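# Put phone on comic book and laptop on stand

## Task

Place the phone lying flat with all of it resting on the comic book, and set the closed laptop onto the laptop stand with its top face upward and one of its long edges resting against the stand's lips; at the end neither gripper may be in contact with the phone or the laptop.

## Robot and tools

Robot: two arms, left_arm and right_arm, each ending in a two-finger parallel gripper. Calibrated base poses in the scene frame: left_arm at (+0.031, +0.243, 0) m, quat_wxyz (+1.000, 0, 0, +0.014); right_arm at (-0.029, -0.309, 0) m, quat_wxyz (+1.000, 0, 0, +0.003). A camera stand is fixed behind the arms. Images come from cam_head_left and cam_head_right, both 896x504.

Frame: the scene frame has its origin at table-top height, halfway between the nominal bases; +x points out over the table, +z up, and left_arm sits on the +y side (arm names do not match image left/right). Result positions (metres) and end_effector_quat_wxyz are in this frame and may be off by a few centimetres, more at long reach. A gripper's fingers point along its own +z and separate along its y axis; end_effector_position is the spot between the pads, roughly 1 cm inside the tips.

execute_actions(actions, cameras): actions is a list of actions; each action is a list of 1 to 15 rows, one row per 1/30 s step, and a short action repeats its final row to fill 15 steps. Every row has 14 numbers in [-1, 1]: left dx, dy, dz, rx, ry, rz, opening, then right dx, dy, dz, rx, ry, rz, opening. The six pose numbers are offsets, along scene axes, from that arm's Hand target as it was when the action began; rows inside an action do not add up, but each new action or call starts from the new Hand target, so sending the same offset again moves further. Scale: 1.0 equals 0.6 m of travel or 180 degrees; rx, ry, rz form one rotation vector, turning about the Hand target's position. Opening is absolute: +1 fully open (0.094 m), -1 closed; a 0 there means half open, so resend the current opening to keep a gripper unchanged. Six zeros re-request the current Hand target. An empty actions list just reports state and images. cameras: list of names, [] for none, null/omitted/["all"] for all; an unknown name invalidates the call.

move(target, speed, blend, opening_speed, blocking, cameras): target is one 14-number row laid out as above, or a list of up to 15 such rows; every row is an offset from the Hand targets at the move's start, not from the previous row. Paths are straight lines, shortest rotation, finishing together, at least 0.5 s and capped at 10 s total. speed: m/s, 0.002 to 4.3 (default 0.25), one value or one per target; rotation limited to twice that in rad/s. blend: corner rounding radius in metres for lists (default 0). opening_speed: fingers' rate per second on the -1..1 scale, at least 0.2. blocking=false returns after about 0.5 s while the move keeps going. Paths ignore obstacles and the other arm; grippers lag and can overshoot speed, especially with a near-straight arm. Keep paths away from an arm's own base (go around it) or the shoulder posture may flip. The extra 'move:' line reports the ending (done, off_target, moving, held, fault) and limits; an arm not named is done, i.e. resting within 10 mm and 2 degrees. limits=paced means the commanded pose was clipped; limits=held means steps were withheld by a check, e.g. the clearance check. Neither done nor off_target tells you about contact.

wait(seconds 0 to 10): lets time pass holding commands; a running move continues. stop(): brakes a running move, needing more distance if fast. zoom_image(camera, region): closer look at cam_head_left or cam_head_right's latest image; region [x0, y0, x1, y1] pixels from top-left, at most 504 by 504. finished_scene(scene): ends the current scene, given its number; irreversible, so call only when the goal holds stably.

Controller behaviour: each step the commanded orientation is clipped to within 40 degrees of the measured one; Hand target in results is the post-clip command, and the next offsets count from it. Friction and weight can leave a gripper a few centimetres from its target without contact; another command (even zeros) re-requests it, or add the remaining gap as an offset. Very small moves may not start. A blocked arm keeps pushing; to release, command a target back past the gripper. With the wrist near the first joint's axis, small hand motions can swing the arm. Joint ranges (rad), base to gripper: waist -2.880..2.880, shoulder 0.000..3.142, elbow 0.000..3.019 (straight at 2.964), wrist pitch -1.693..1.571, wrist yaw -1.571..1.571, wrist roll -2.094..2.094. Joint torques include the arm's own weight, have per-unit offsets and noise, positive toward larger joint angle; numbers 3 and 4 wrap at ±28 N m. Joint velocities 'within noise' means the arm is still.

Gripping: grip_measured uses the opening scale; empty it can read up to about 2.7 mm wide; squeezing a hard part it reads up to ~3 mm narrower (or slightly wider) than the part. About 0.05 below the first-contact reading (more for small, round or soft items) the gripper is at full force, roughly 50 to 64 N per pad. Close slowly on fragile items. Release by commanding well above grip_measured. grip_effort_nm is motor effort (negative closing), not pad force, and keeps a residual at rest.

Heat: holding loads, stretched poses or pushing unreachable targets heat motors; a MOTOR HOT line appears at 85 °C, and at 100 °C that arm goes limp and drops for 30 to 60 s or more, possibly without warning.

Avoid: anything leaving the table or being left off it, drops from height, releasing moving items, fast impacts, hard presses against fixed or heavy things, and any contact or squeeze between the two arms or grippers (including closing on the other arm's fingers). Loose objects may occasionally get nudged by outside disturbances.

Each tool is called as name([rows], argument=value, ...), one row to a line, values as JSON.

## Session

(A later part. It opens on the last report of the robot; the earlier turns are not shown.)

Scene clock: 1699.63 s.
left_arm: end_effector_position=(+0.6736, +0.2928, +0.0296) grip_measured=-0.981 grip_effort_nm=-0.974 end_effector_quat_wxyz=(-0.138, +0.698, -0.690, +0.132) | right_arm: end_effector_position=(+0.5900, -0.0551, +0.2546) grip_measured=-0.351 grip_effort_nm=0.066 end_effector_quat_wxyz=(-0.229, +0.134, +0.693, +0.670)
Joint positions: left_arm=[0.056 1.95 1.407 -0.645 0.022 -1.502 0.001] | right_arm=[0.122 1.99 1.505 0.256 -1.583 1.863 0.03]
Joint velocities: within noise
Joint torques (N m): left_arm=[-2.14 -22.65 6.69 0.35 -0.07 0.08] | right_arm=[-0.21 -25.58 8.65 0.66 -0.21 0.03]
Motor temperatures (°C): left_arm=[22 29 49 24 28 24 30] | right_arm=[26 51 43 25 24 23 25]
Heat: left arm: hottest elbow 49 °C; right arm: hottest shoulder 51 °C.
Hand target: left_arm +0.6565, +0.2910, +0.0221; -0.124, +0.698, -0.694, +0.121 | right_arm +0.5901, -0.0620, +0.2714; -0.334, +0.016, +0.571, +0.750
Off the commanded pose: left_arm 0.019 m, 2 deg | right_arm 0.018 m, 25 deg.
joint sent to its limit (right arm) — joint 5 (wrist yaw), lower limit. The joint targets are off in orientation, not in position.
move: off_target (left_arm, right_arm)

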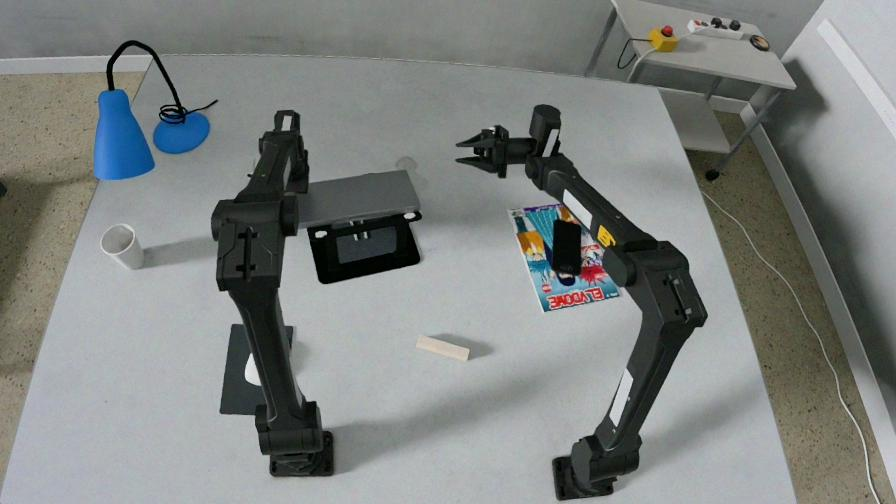

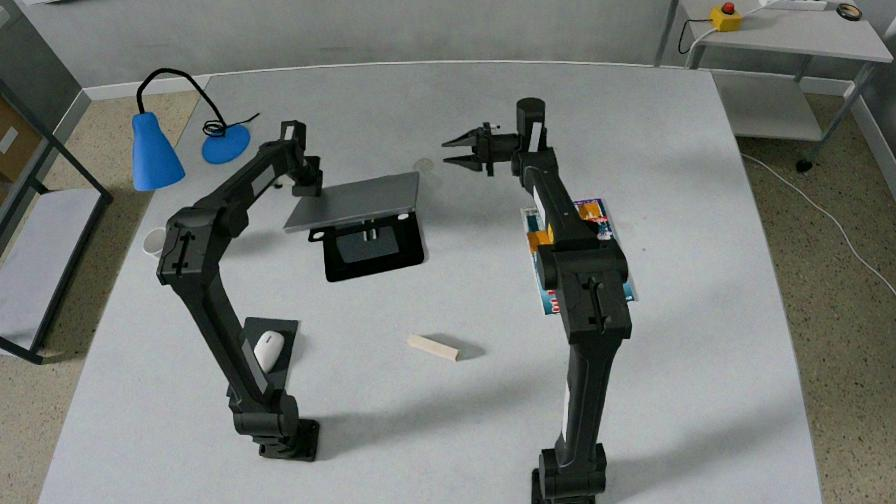

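move([
  [0.06,0,0.06,0,0,0,-1,0,0,0,0,0,0,-0.35],
  [0.0,0.05,0.45,0,0,0,-1,0,0,0,0,0,0,-0.35],
  [-0.3,0.25,0.45,0,-0.389,0,-1,0,0,0,0,0,0,-0.35],
], speed=[0.15,0.3,0.4], cameras=["cam_head_left"])

Scene clock: 1723.03 s.
left_arm: end_effector_position=(+0.4788, +0.4366, +0.2970) grip_measured=-0.981 grip_effort_nm=-0.974 end_effector_quat_wxyz=(+0.499, -0.500, +0.503, -0.499) | right_arm: end_effector_position=(+0.5900, -0.0551, +0.2546) grip_measured=-0.351 grip_effort_nm=0.061 end_effector_quat_wxyz=(-0.229, +0.134, +0.693, +0.670)
Joint positions: left_arm=[0.59 1.184 0.606 0.573 0.622 -1.565 0.001] | right_arm=[0.122 1.99 1.505 0.256 -1.583 1.863 0.03]
Joint velocities: within noise
Joint torques (N m): left_arm=[0.5 -8.82 9.26 2.61 0.03 -0.02] | right_arm=[-0.21 -25.64 8.66 0.65 -0.21 0.03]
Motor temperatures (°C): left_arm=[22 28 46 24 28 24 30] | right_arm=[26 51 43 25 24 23 25]
Heat: left arm: hottest elbow 46 °C; right arm: hottest shoulder 51 °C.
Hand target: left_arm +0.4765, +0.4411, +0.2920; +0.500, -0.503, +0.498, -0.499 | right_arm +0.5901, -0.0620, +0.2714; -0.334, +0.016, +0.571, +0.750
Off the commanded pose: left_arm 0.007 m, 1 deg | right_arm 0.018 m, 25 deg.
joint sent to its limit (right arm) — joint 5 (wrist yaw), lower limit. The joint targets are off in orientation, not in position.
move: off_target (right_arm)
Images, in order (width x height): cam_head_left 896x504.

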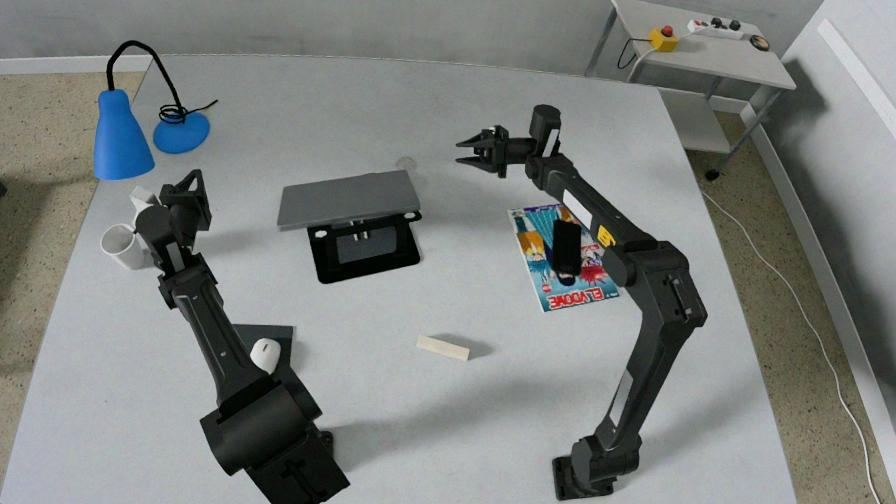

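move([
  [-0.03,0.03,-0.05,-0.060,0.118,-0.296,-1,0,0,0,0,0,0,-0.35],
  [-0.01,-0.06,-0.31,-0.060,0.118,-0.296,0.2,0,0,0,0,0,0,-0.35],
], speed=[0.3,0.15])

zoom_image(camera="cam_head_left", region=[150, 150, 400, 290])

zoom_image(camera="cam_head_right", region=[170, 150, 420, 290])

Scene clock: 1732.73 s.
left_arm: end_effector_position=(+0.4556, +0.4000, +0.1001) grip_measured=+0.197 grip_effort_nm=0.134 end_effector_quat_wxyz=(+0.074, -0.366, +0.693, -0.617) | right_arm: end_effector_position=(+0.5900, -0.0551, +0.2546) grip_measured=-0.351 grip_effort_nm=0.061 end_effector_quat_wxyz=(-0.229, +0.133, +0.693, +0.670)
Joint positions: left_arm=[0.707 1.885 1.117 -1.308 1.307 0.153 0.056] | right_arm=[0.122 1.99 1.505 0.256 -1.583 1.862 0.03]
Joint velocities: within noise
Joint torques (N m): left_arm=[-3.14 -15.62 11.41 -0.64 0.44 0.12] | right_arm=[-0.21 -25.58 8.65 0.66 -0.21 0.03]
Motor temperatures (°C): left_arm=[22 28 47 24 28 24 30] | right_arm=[26 51 43 25 24 23 25]
Heat: left arm: hottest elbow 47 °C; right arm: hottest shoulder 51 °C.
Hand target: left_arm +0.4705, +0.4050, +0.1061; +0.080, -0.351, +0.702, -0.614 | right_arm +0.5901, -0.0620, +0.2714; -0.334, +0.016, +0.571, +0.750
Off the commanded pose: left_arm 0.017 m, 2 deg | right_arm 0.018 m, 25 deg.
joint sent to its limit (right arm) — joint 5 (wrist yaw), lower limit. The joint targets are off in orientation, not in position.
move: off_target (left_arm, right_arm); target 2's new opening was sent with left_arm's hand 0.017 m and 2 deg from that target

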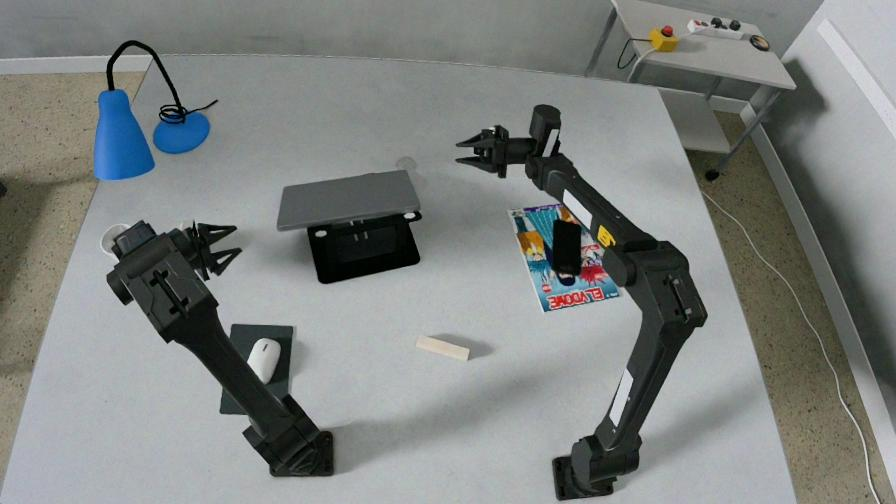

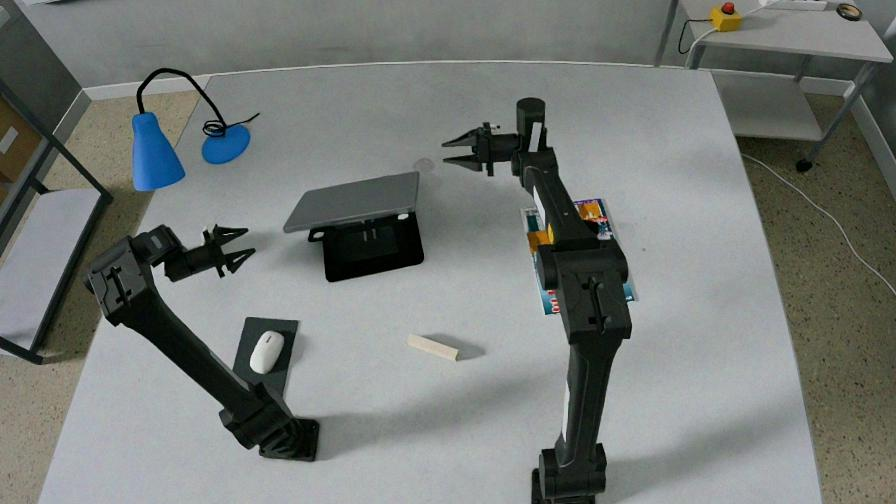

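Scaled by 2.016.

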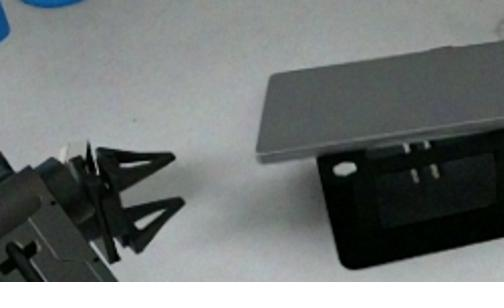

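Scaled by 2.016.

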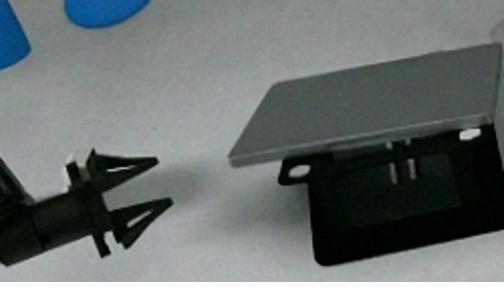

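move(target=[0.09,-0.1,-0.03,0,0,0,0.2,0,0,0,0,0,0,-0.35], speed=0.1)

zoom_image(camera="cam_head_left", region=[200, 170, 350, 254])

zoom_image(camera="cam_head_right", region=[210, 170, 360, 254])

Scene clock: 1743.50 s.
left_arm: end_effector_position=(+0.5241, +0.3506, +0.0785) grip_measured=+0.198 grip_effort_nm=0.134 end_effector_quat_wxyz=(+0.073, -0.360, +0.697, -0.615) | right_arm: end_effector_position=(+0.5900, -0.0551, +0.2546) grip_measured=-0.351 grip_effort_nm=0.066 end_effector_quat_wxyz=(-0.229, +0.133, +0.693, +0.670)
Joint positions: left_arm=[0.529 1.871 1.047 -0.592 1.334 -0.517 0.056] | right_arm=[0.122 1.99 1.505 0.256 -1.583 1.862 0.03]
Joint velocities: within noise
Joint torques (N m): left_arm=[-1.79 -19.19 6.26 1.1 0.44 -0.05] | right_arm=[-0.09 -25.58 8.69 0.66 -0.21 0.03]
Motor temperatures (°C): left_arm=[22 28 47 24 28 24 30] | right_arm=[26 51 43 25 24 23 25]
Heat: left arm: hottest elbow 47 °C; right arm: hottest shoulder 51 °C.
Hand target: left_arm +0.5244, +0.3450, +0.0880; +0.080, -0.351, +0.702, -0.614 | right_arm +0.5901, -0.0620, +0.2714; -0.334, +0.016, +0.571, +0.750
Off the commanded pose: left_arm 0.011 m, 1 deg | right_arm 0.018 m, 25 deg.
joint sent to its limit (right arm) — joint 5 (wrist yaw), lower limit. The joint targets are off in orientation, not in position.
move: off_target (left_arm, right_arm)

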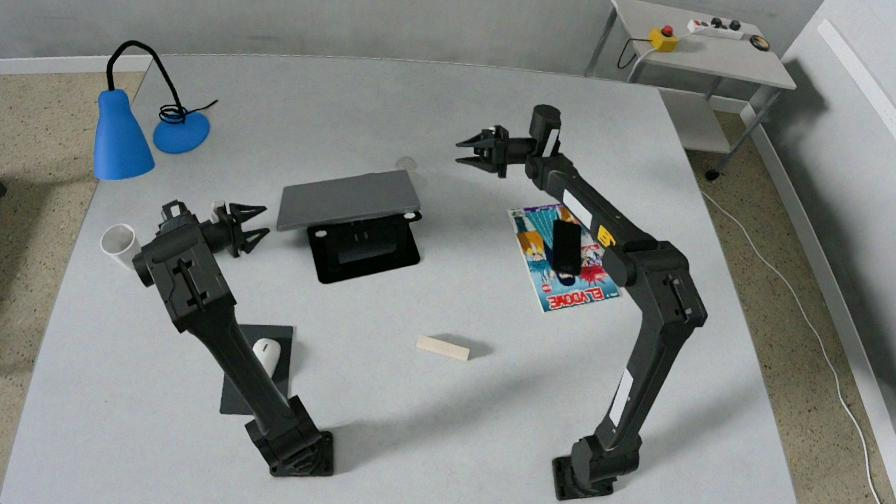

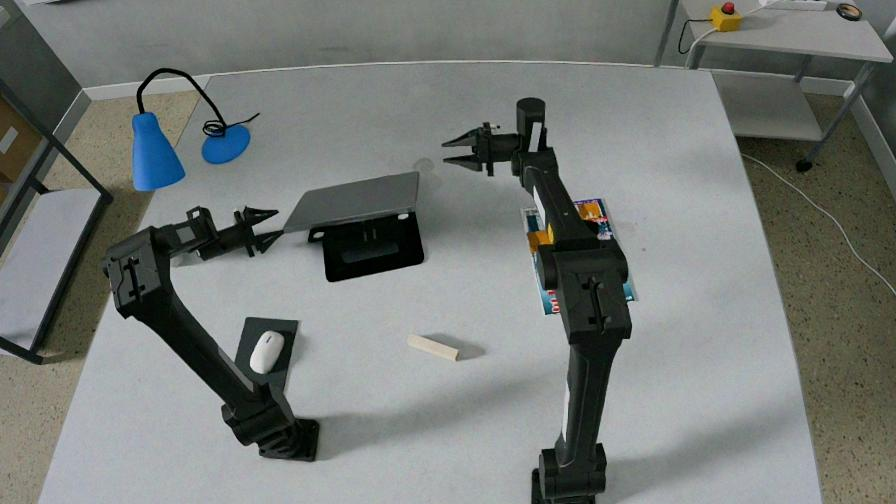

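Scaled by 3.360.

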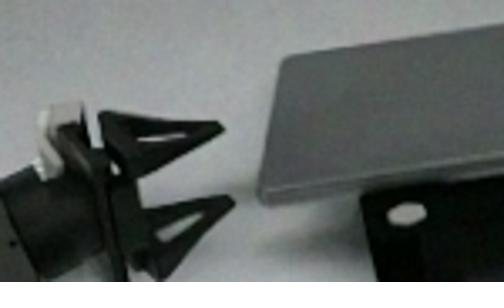

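Scaled by 3.360.

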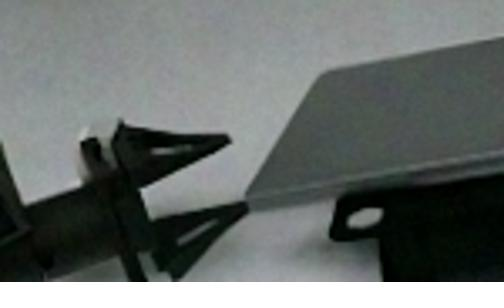

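move([
  [0.0,0,0.025,0,0,0,0.2,0,0,0,0,0,0,-0.35],
  [0.058,-0.115,0.02,0,0,0,0.2,0,0,0,0,0,0,-0.35],
], speed=0.07)

zoom_image(camera="cam_head_left", region=[200, 170, 350, 254])

zoom_image(camera="cam_head_right", region=[210, 170, 360, 254])

Scene clock: 1753.40 s.
left_arm: end_effector_position=(+0.5596, +0.2822, +0.0890) grip_measured=+0.198 grip_effort_nm=0.129 end_effector_quat_wxyz=(+0.072, -0.362, +0.699, -0.613) | right_arm: end_effector_position=(+0.5900, -0.0551, +0.2546) grip_measured=-0.351 grip_effort_nm=0.066 end_effector_quat_wxyz=(-0.229, +0.133, +0.693, +0.670)
Joint positions: left_arm=[0.364 1.814 0.937 -0.011 1.258 -1.069 0.056] | right_arm=[0.122 1.99 1.505 0.256 -1.583 1.862 0.03]
Joint velocities: within noise
Joint torques (N m): left_arm=[-2.26 -19.19 6.67 1.83 0.32 0] | right_arm=[-0.15 -25.7 8.65 0.65 -0.21 0.03]
Motor temperatures (°C): left_arm=[22 28 45 24 28 24 29] | right_arm=[26 51 43 25 24 23 25]
Heat: left arm: hottest elbow 45 °C; right arm: hottest shoulder 51 °C.
Hand target: left_arm +0.5593, +0.2761, +0.1001; +0.081, -0.351, +0.702, -0.614 | right_arm +0.5901, -0.0620, +0.2714; -0.334, +0.016, +0.571, +0.750
Off the commanded pose: left_arm 0.013 m, 2 deg | right_arm 0.018 m, 25 deg.
joint sent to its limit (right arm) — joint 5 (wrist yaw), lower limit. The joint targets are off in orientation, not in position.
move: off_target (left_arm, right_arm)

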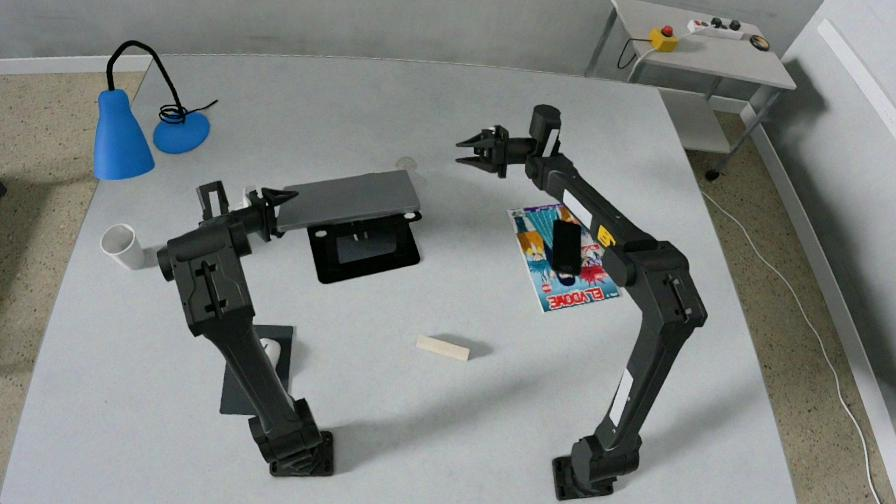

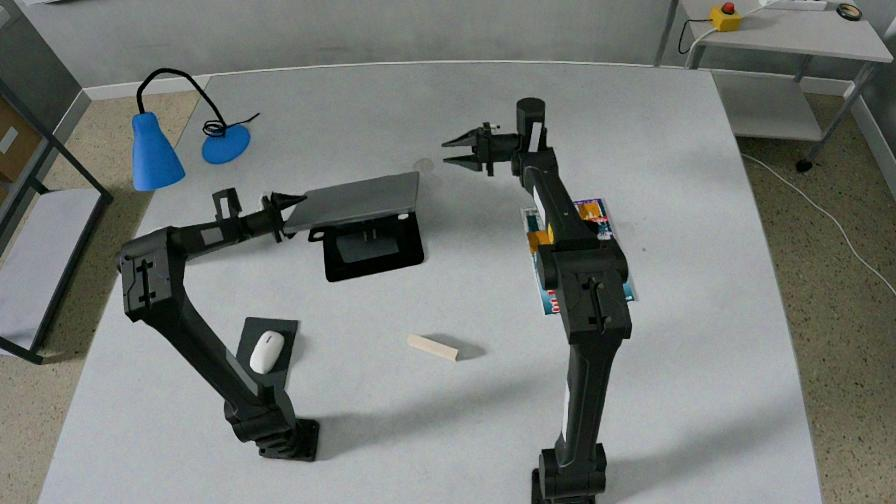

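Scaled by 3.360.

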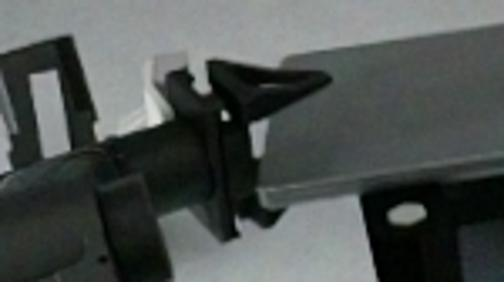

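Scaled by 3.360.

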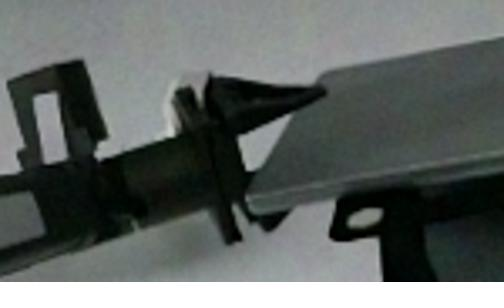

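move([
  [0.02,-0.03,-0.008,0,0,0,0.2,0,0,0,0,0,0,-0.35],
  [0.02,-0.03,-0.008,0,0,0,-0.75,0,0,0,0,0,0,-0.35],
], speed=0.06, opening_speed=0.35)

zoom_image(camera="cam_head_left", region=[220, 150, 430, 268])

zoom_image(camera="cam_head_right", region=[220, 150, 430, 268])

Scene clock: 1759.93 s.
left_arm: end_effector_position=(+0.5639, +0.2716, +0.0778) grip_measured=-0.599 grip_effort_nm=-1.004 end_effector_quat_wxyz=(+0.065, -0.388, +0.691, -0.607) | right_arm: end_effector_position=(+0.5900, -0.0551, +0.2546) grip_measured=-0.351 grip_effort_nm=0.061 end_effector_quat_wxyz=(-0.229, +0.133, +0.693, +0.670)
Joint positions: left_arm=[0.336 1.827 0.909 0.105 1.212 -1.195 0.019] | right_arm=[0.122 1.99 1.505 0.256 -1.583 1.862 0.03]
Joint velocities: within noise
Joint torques (N m): left_arm=[-3.43 -18.26 8.39 2.17 0.87 0.3] | right_arm=[-0.15 -25.7 8.66 0.68 -0.21 0.03]
Motor temperatures (°C): left_arm=[22 28 45 24 28 24 29] | right_arm=[26 51 43 25 24 23 25]
Heat: left arm: hottest elbow 45 °C; right arm: hottest shoulder 51 °C.
Hand target: left_arm +0.5714, +0.2580, +0.0953; +0.081, -0.351, +0.702, -0.614 | right_arm +0.5901, -0.0620, +0.2714; -0.334, +0.016, +0.571, +0.750
Off the commanded pose: left_arm 0.023 m, 5 deg | right_arm 0.018 m, 25 deg.
joint sent to its limit (right arm) — joint 5 (wrist yaw), lower limit. The joint targets are off in orientation, not in position.
move: off_target (left_arm, right_arm); target 2's new opening was sent with left_arm's hand 0.015 m and 2 deg from that target

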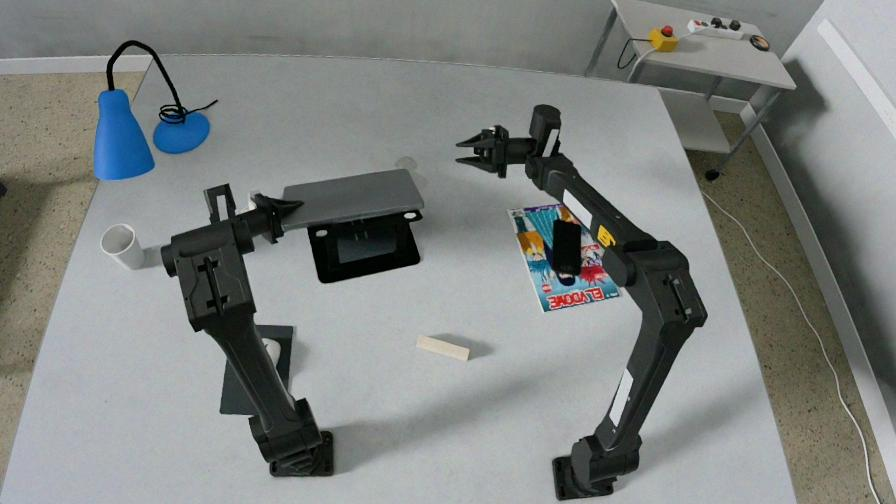

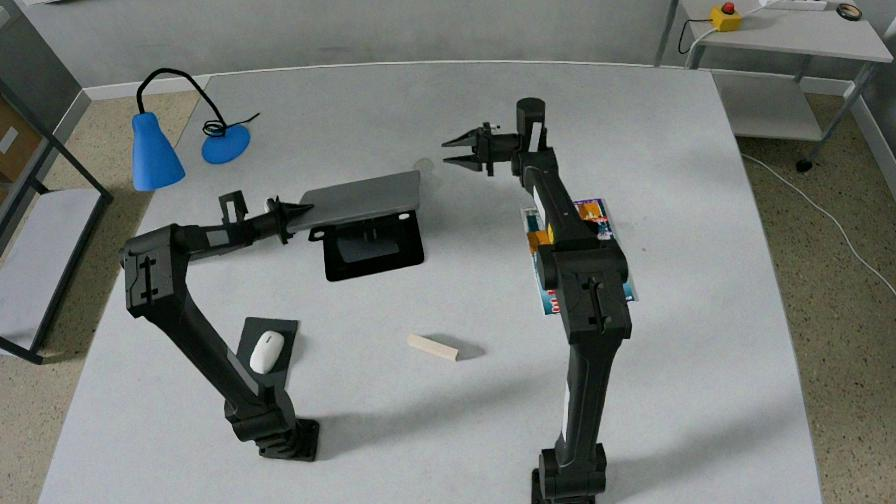

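Scaled by 2.400.

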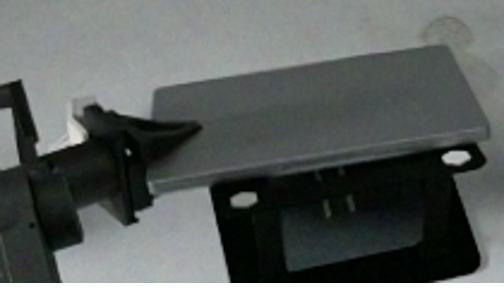

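Scaled by 2.400.

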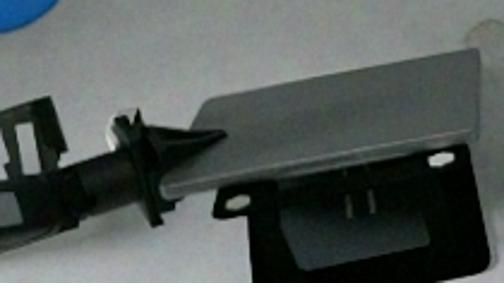

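move([
  [0,0,0.09,0,0,0,-0.85,0,0,0,0,0,0,-0.35],
  [-0.07,0.0,0.12,0,0,0.02,-0.85,0,0,0,0,0,0,-0.35],
], speed=0.06)

zoom_image(camera="cam_head_left", region=[220, 150, 430, 268])

zoom_image(camera="cam_head_right", region=[220, 150, 430, 268])

Scene clock: 1765.60 s.
left_arm: end_effector_position=(+0.5222, +0.2558, +0.1042) grip_measured=-0.610 grip_effort_nm=-1.004 end_effector_quat_wxyz=(+0.059, -0.418, +0.692, -0.585) | right_arm: end_effector_position=(+0.5900, -0.0551, +0.2546) grip_measured=-0.351 grip_effort_nm=0.066 end_effector_quat_wxyz=(-0.229, +0.133, +0.693, +0.670)
Joint positions: left_arm=[0.328 1.65 0.792 0.007 1.148 -1.209 0.018] | right_arm=[0.122 1.99 1.505 0.256 -1.583 1.862 0.03]
Joint velocities: within noise
Joint torques (N m): left_arm=[-0.97 -21.77 9.74 2.39 2.21 -0.22] | right_arm=[-0.15 -25.64 8.64 0.69 -0.21 0.04]
Motor temperatures (°C): left_arm=[22 29 45 24 29 24 29] | right_arm=[26 51 43 25 24 23 25]
Heat: left arm: hottest elbow 45 °C; right arm: hottest shoulder 51 °C.
Hand target: left_arm +0.5293, +0.2581, +0.1673; +0.100, -0.373, +0.691, -0.611 | right_arm +0.5901, -0.0620, +0.2714; -0.334, +0.016, +0.571, +0.750
Off the commanded pose: left_arm 0.064 m, 8 deg | right_arm 0.018 m, 25 deg.
joint sent to its limit (right arm) — joint 5 (wrist yaw), lower limit. The joint targets are off in orientation, not in position.
move: off_target (left_arm, right_arm)

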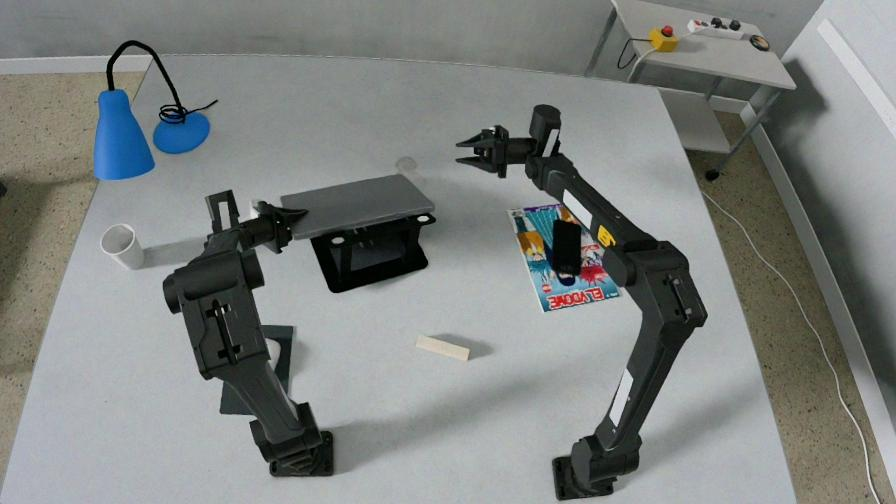

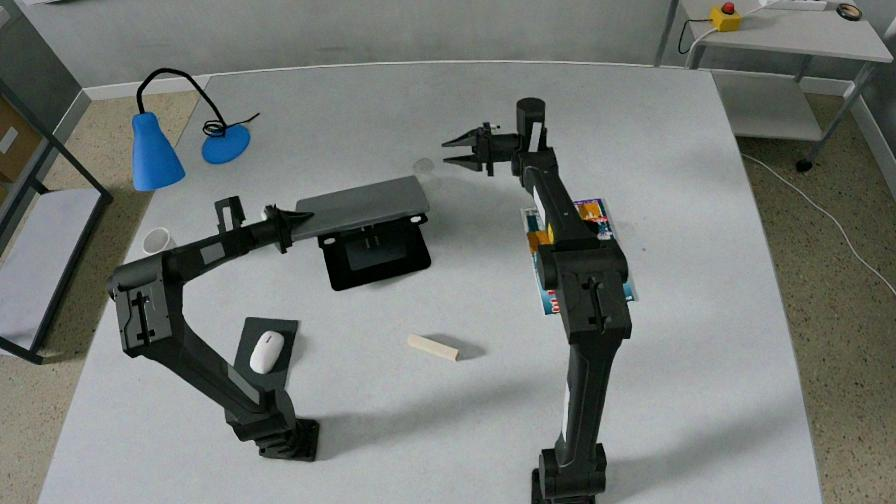

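Scaled by 2.400.

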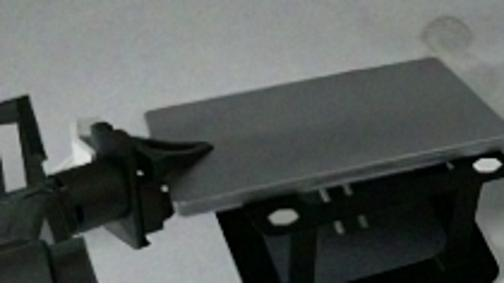

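Scaled by 2.400.

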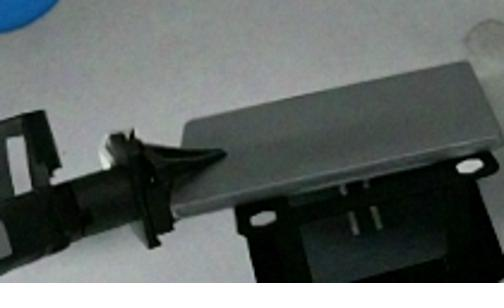

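move(target=[0,0.0,0.1,-0.12,0,0,-0.85,0,0,0,0,0,0,-0.35], speed=0.1)

zoom_image(camera="cam_head_left", region=[220, 150, 450, 298])

zoom_image(camera="cam_head_right", region=[220, 150, 450, 298])

Scene clock: 1773.13 s.
left_arm: end_effector_position=(+0.5178, +0.2456, +0.1618) grip_measured=-0.605 grip_effort_nm=-1.004 end_effector_quat_wxyz=(+0.035, +0.450, -0.571, +0.686) | right_arm: end_effector_position=(+0.5900, -0.0551, +0.2546) grip_measured=-0.351 grip_effort_nm=0.066 end_effector_quat_wxyz=(-0.229, +0.133, +0.693, +0.670)
Joint positions: left_arm=[0.33 1.658 0.695 0.741 1.308 -2.074 0.019] | right_arm=[0.122 1.99 1.505 0.256 -1.583 1.862 0.03]
Joint velocities: within noise
Joint torques (N m): left_arm=[-0.38 -20.25 11.7 4.67 0.65 -0.24] | right_arm=[-0.09 -25.7 8.65 0.66 -0.21 0.03]
Motor temperatures (°C): left_arm=[22 29 45 24 31 24 30] | right_arm=[26 51 43 25 24 23 25]
Heat: left arm: hottest elbow 45 °C; right arm: hottest shoulder 51 °C.
Hand target: left_arm +0.5293, +0.2580, +0.2273; -0.028, +0.385, -0.564, +0.730 | right_arm +0.5901, -0.0620, +0.2714; -0.334, +0.016, +0.571, +0.750
Off the commanded pose: left_arm 0.068 m, 12 deg | right_arm 0.018 m, 25 deg.
joint sent to its limit (left arm) — joint 6 (wrist roll), lower limit. The joint targets are off in position and orientation.
joint sent to its limit (right arm) — joint 5 (wrist yaw), lower limit. The joint targets are off in orientation, not in position.
move: off_target (left_arm, right_arm)

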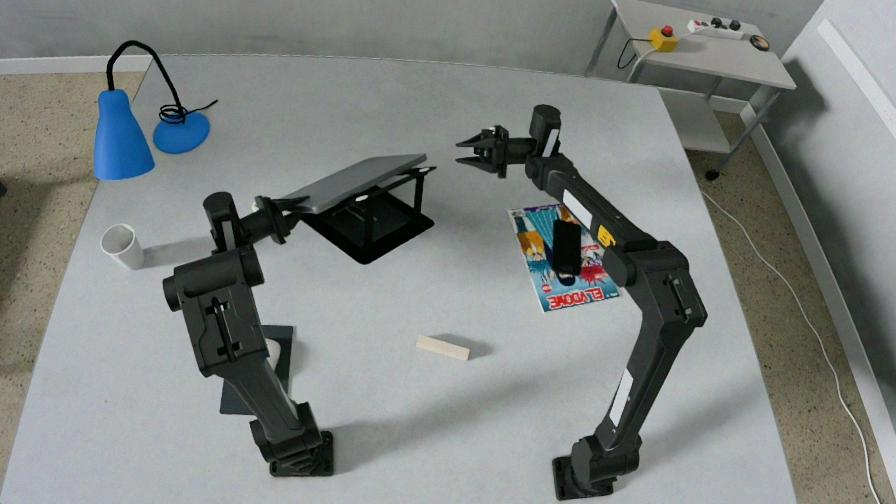

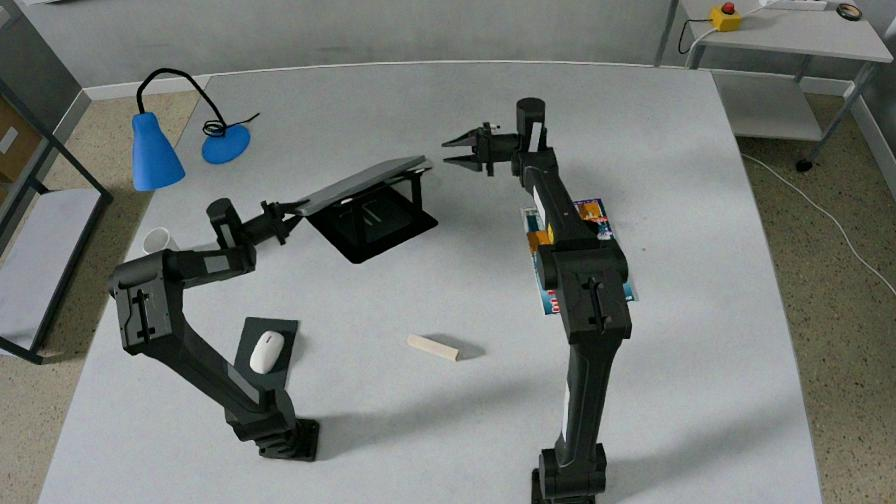

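Scaled by 2.191.

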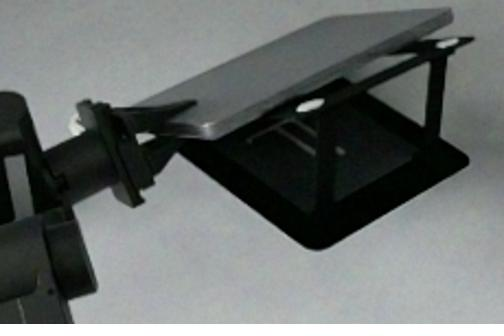

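Scaled by 2.191.

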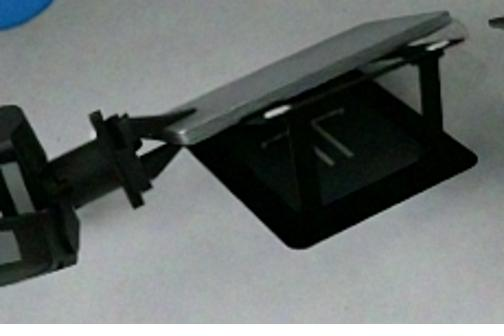

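move(target=[0,0.0,0.12,0,0,0,-0.85,0,0,0,0,0,0,-0.35], speed=0.1)

zoom_image(camera="cam_head_left", region=[220, 130, 470, 290])

zoom_image(camera="cam_head_right", region=[220, 130, 470, 290])

Scene clock: 1777.37 s.
left_arm: end_effector_position=(+0.5121, +0.2454, +0.1791) grip_measured=-0.605 grip_effort_nm=-1.009 end_effector_quat_wxyz=(+0.055, +0.487, -0.553, +0.673) | right_arm: end_effector_position=(+0.5900, -0.0551, +0.2546) grip_measured=-0.351 grip_effort_nm=0.061 end_effector_quat_wxyz=(-0.229, +0.133, +0.693, +0.670)
Joint positions: left_arm=[0.331 1.565 0.692 0.567 1.277 -2.08 0.019] | right_arm=[0.122 1.99 1.505 0.256 -1.583 1.862 0.03]
Joint velocities: within noise
Joint torques (N m): left_arm=[-0.09 -24.88 17.47 3.37 1.81 -0.24] | right_arm=[-0.15 -25.58 8.68 0.66 -0.21 0.03]
Motor temperatures (°C): left_arm=[22 30 45 24 31 24 30] | right_arm=[26 51 43 25 24 23 25]
Heat: left arm: hottest elbow 45 °C; right arm: hottest shoulder 51 °C.
Hand target: left_arm +0.5293, +0.2580, +0.2992; -0.028, +0.385, -0.564, +0.730 | right_arm +0.5901, -0.0620, +0.2714; -0.334, +0.016, +0.571, +0.750
Off the commanded pose: left_arm 0.122 m, 16 deg | right_arm 0.018 m, 25 deg.
joint sent to its limit (left arm) — joint 6 (wrist roll), lower limit. The joint targets are off in position and orientation.
joint sent to its limit (right arm) — joint 5 (wrist yaw), lower limit. The joint targets are off in orientation, not in position.
move: off_target (left_arm, right_arm)

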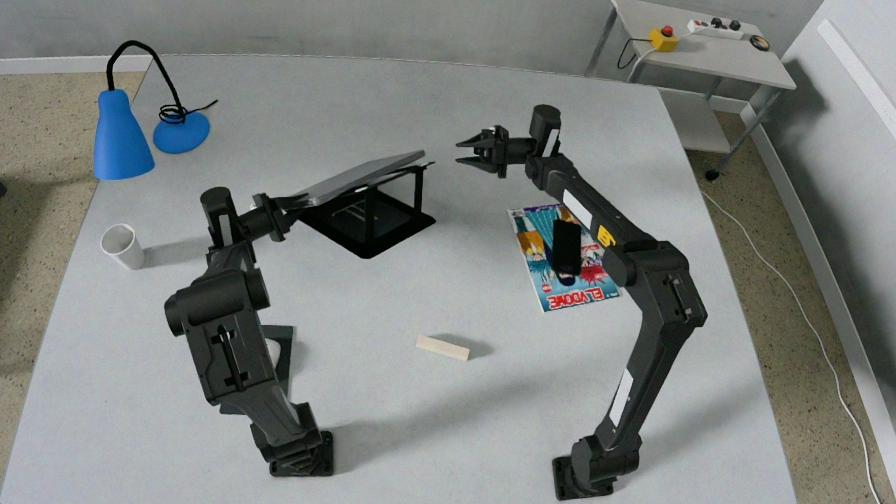

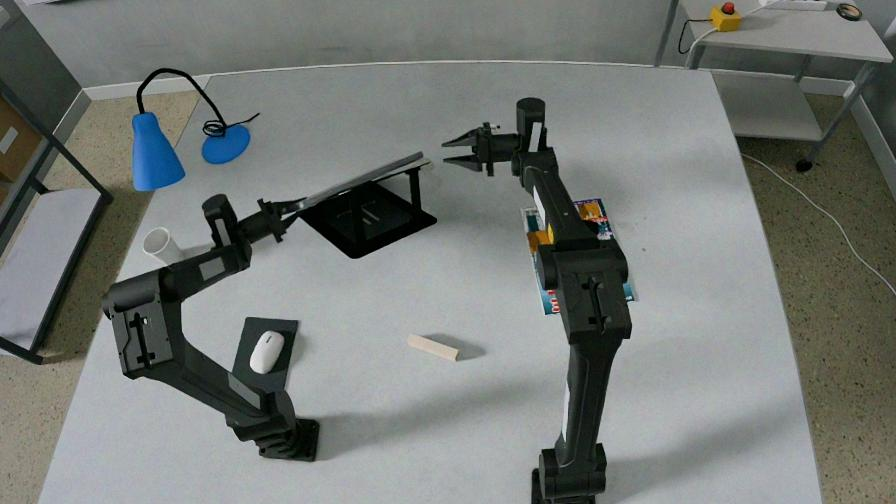

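Scaled by 2.016.

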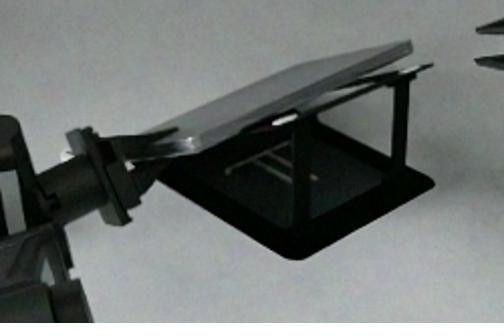

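Scaled by 2.016.

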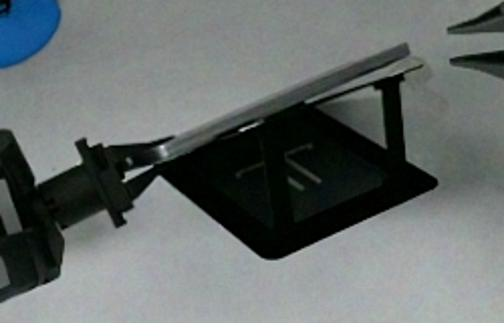

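move(target=[0,0.0,0.12,0,0,0,-0.85,0,0,0,0,0,0,-0.35], speed=0.1)

zoom_image(camera="cam_head_left", region=[220, 130, 470, 290])

zoom_image(camera="cam_head_right", region=[220, 130, 470, 290])

Scene clock: 1783.87 s.
left_arm: end_effector_position=(+0.4942, +0.2407, +0.2183) grip_measured=-0.609 grip_effort_nm=-1.009 end_effector_quat_wxyz=(+0.074, +0.508, -0.543, +0.665) | right_arm: end_effector_position=(+0.5900, -0.0551, +0.2546) grip_measured=-0.351 grip_effort_nm=0.061 end_effector_quat_wxyz=(-0.229, +0.133, +0.693, +0.670)
Joint positions: left_arm=[0.335 1.411 0.692 0.351 1.275 -2.081 0.018] | right_arm=[0.122 1.99 1.505 0.256 -1.583 1.862 0.03]
Joint velocities: within noise
Joint torques (N m): left_arm=[-0.26 -22.89 25.62 3.36 2.15 -0.23] | right_arm=[-0.15 -25.58 8.64 0.65 -0.21 0.03]
Motor temperatures (°C): left_arm=[22 31 47 25 32 24 30] | right_arm=[26 51 43 25 24 23 25]
Heat: left arm: hottest elbow 47 °C; right arm: hottest shoulder 51 °C.
Hand target: left_arm +0.5293, +0.2580, +0.3712; -0.028, +0.385, -0.564, +0.730 | right_arm +0.5901, -0.0620, +0.2714; -0.334, +0.016, +0.571, +0.750
Off the commanded pose: left_arm 0.158 m, 20 deg | right_arm 0.018 m, 25 deg.
joint sent to its limit (left arm) — joint 6 (wrist roll), lower limit. The joint targets are off in position and orientation.
joint sent to its limit (right arm) — joint 5 (wrist yaw), lower limit. The joint targets are off in orientation, not in position.
move: off_target (left_arm, right_arm)

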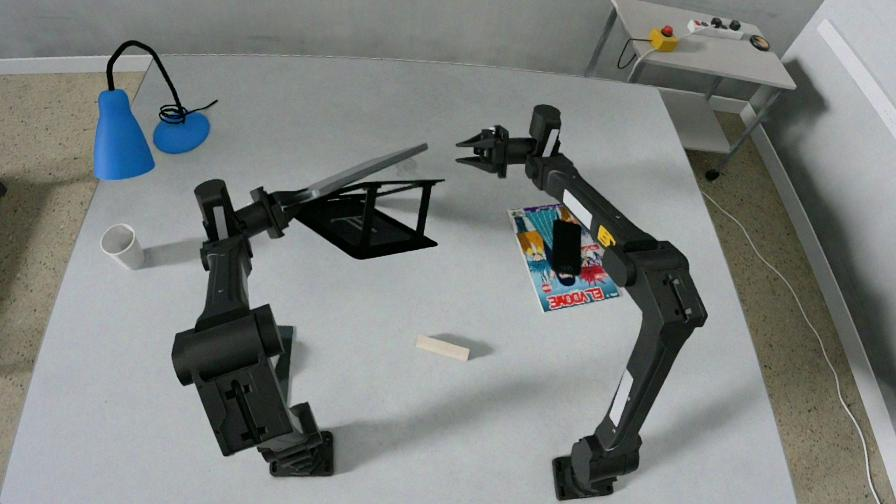

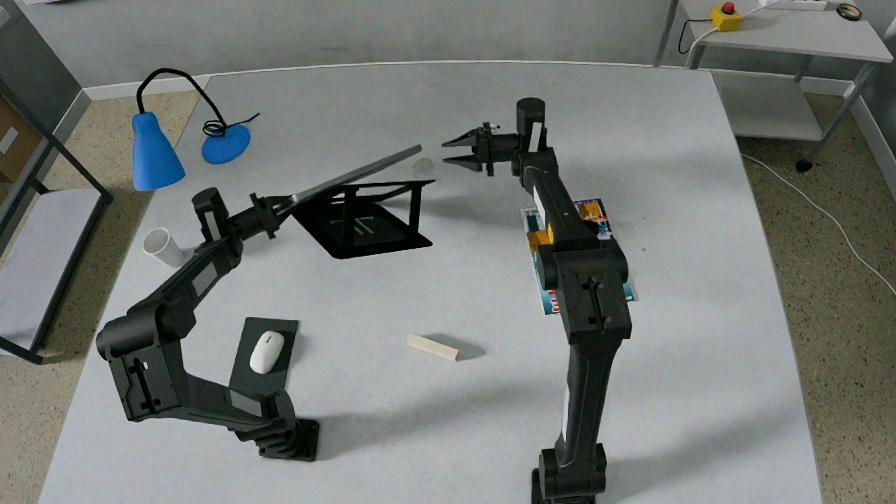

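Scaled by 2.016.

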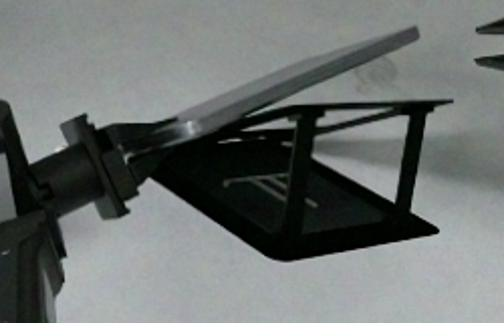

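Scaled by 2.016.

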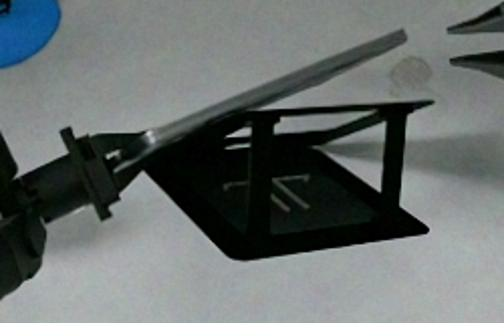

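move(target=[0.03,0.02,-0.30,0.06,0,0,-0.85,0,0,0,0,0,0,-0.35], speed=0.08)

zoom_image(camera="cam_head_left", region=[220, 130, 470, 290])

zoom_image(camera="cam_head_right", region=[220, 130, 470, 290])

Scene clock: 1793.27 s.
left_arm: end_effector_position=(+0.5130, +0.2533, +0.1363) grip_measured=-0.634 grip_effort_nm=-1.009 end_effector_quat_wxyz=(+0.014, -0.430, +0.621, -0.655) | right_arm: end_effector_position=(+0.5900, -0.0551, +0.2546) grip_measured=-0.351 grip_effort_nm=0.066 end_effector_quat_wxyz=(-0.229, +0.133, +0.693, +0.670)
Joint positions: left_arm=[0.347 1.642 0.714 0.409 1.284 -1.654 0.017] | right_arm=[0.122 1.99 1.505 0.256 -1.583 1.862 0.03]
Joint velocities: within noise
Joint torques (N m): left_arm=[-0.38 -16.26 16.38 3.06 1.1 -0.23] | right_arm=[-0.09 -25.64 8.68 0.69 -0.21 0.03]
Motor temperatures (°C): left_arm=[22 31 51 25 33 24 30] | right_arm=[26 51 43 25 24 23 25]
Heat: left arm: hottest elbow 51 °C; right arm: hottest shoulder 51 °C.
Hand target: left_arm +0.5474, +0.2701, +0.1913; +0.064, -0.381, +0.630, -0.674 | right_arm +0.5901, -0.0620, +0.2714; -0.334, +0.016, +0.571, +0.750
Off the commanded pose: left_arm 0.067 m, 8 deg | right_arm 0.018 m, 25 deg.
joint sent to its limit (right arm) — joint 5 (wrist yaw), lower limit. The joint targets are off in orientation, not in position.
move: off_target (left_arm, right_arm)

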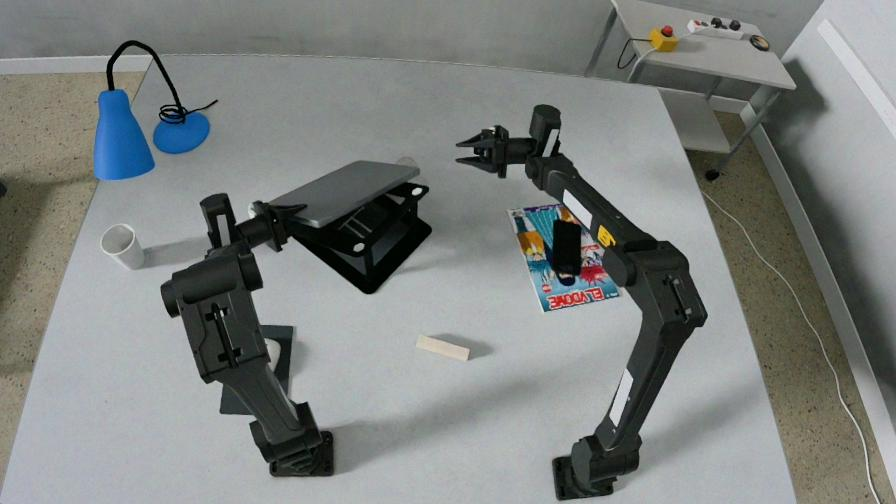

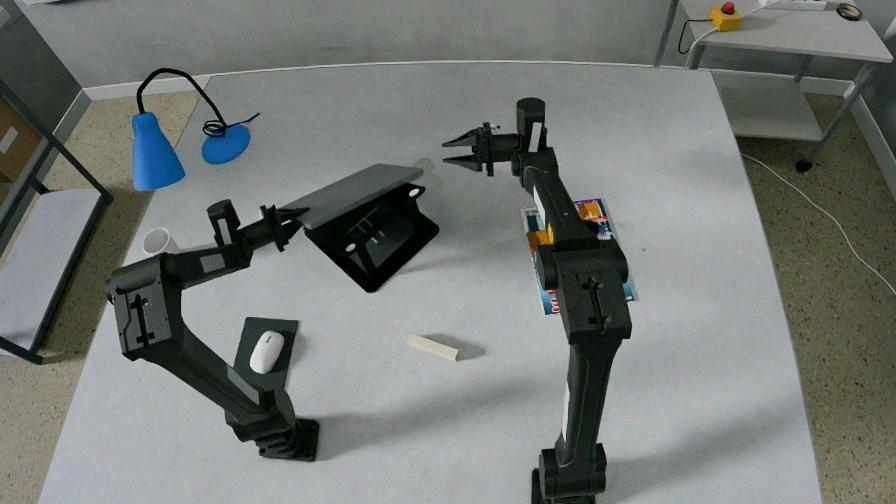

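Scaled by 2.016.

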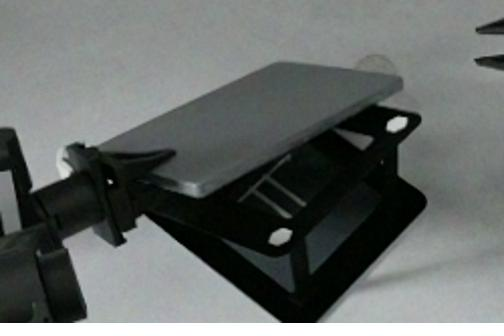

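Scaled by 2.016.

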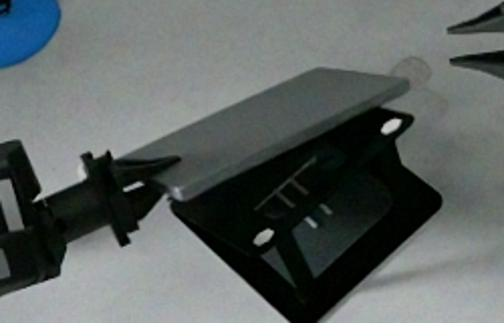

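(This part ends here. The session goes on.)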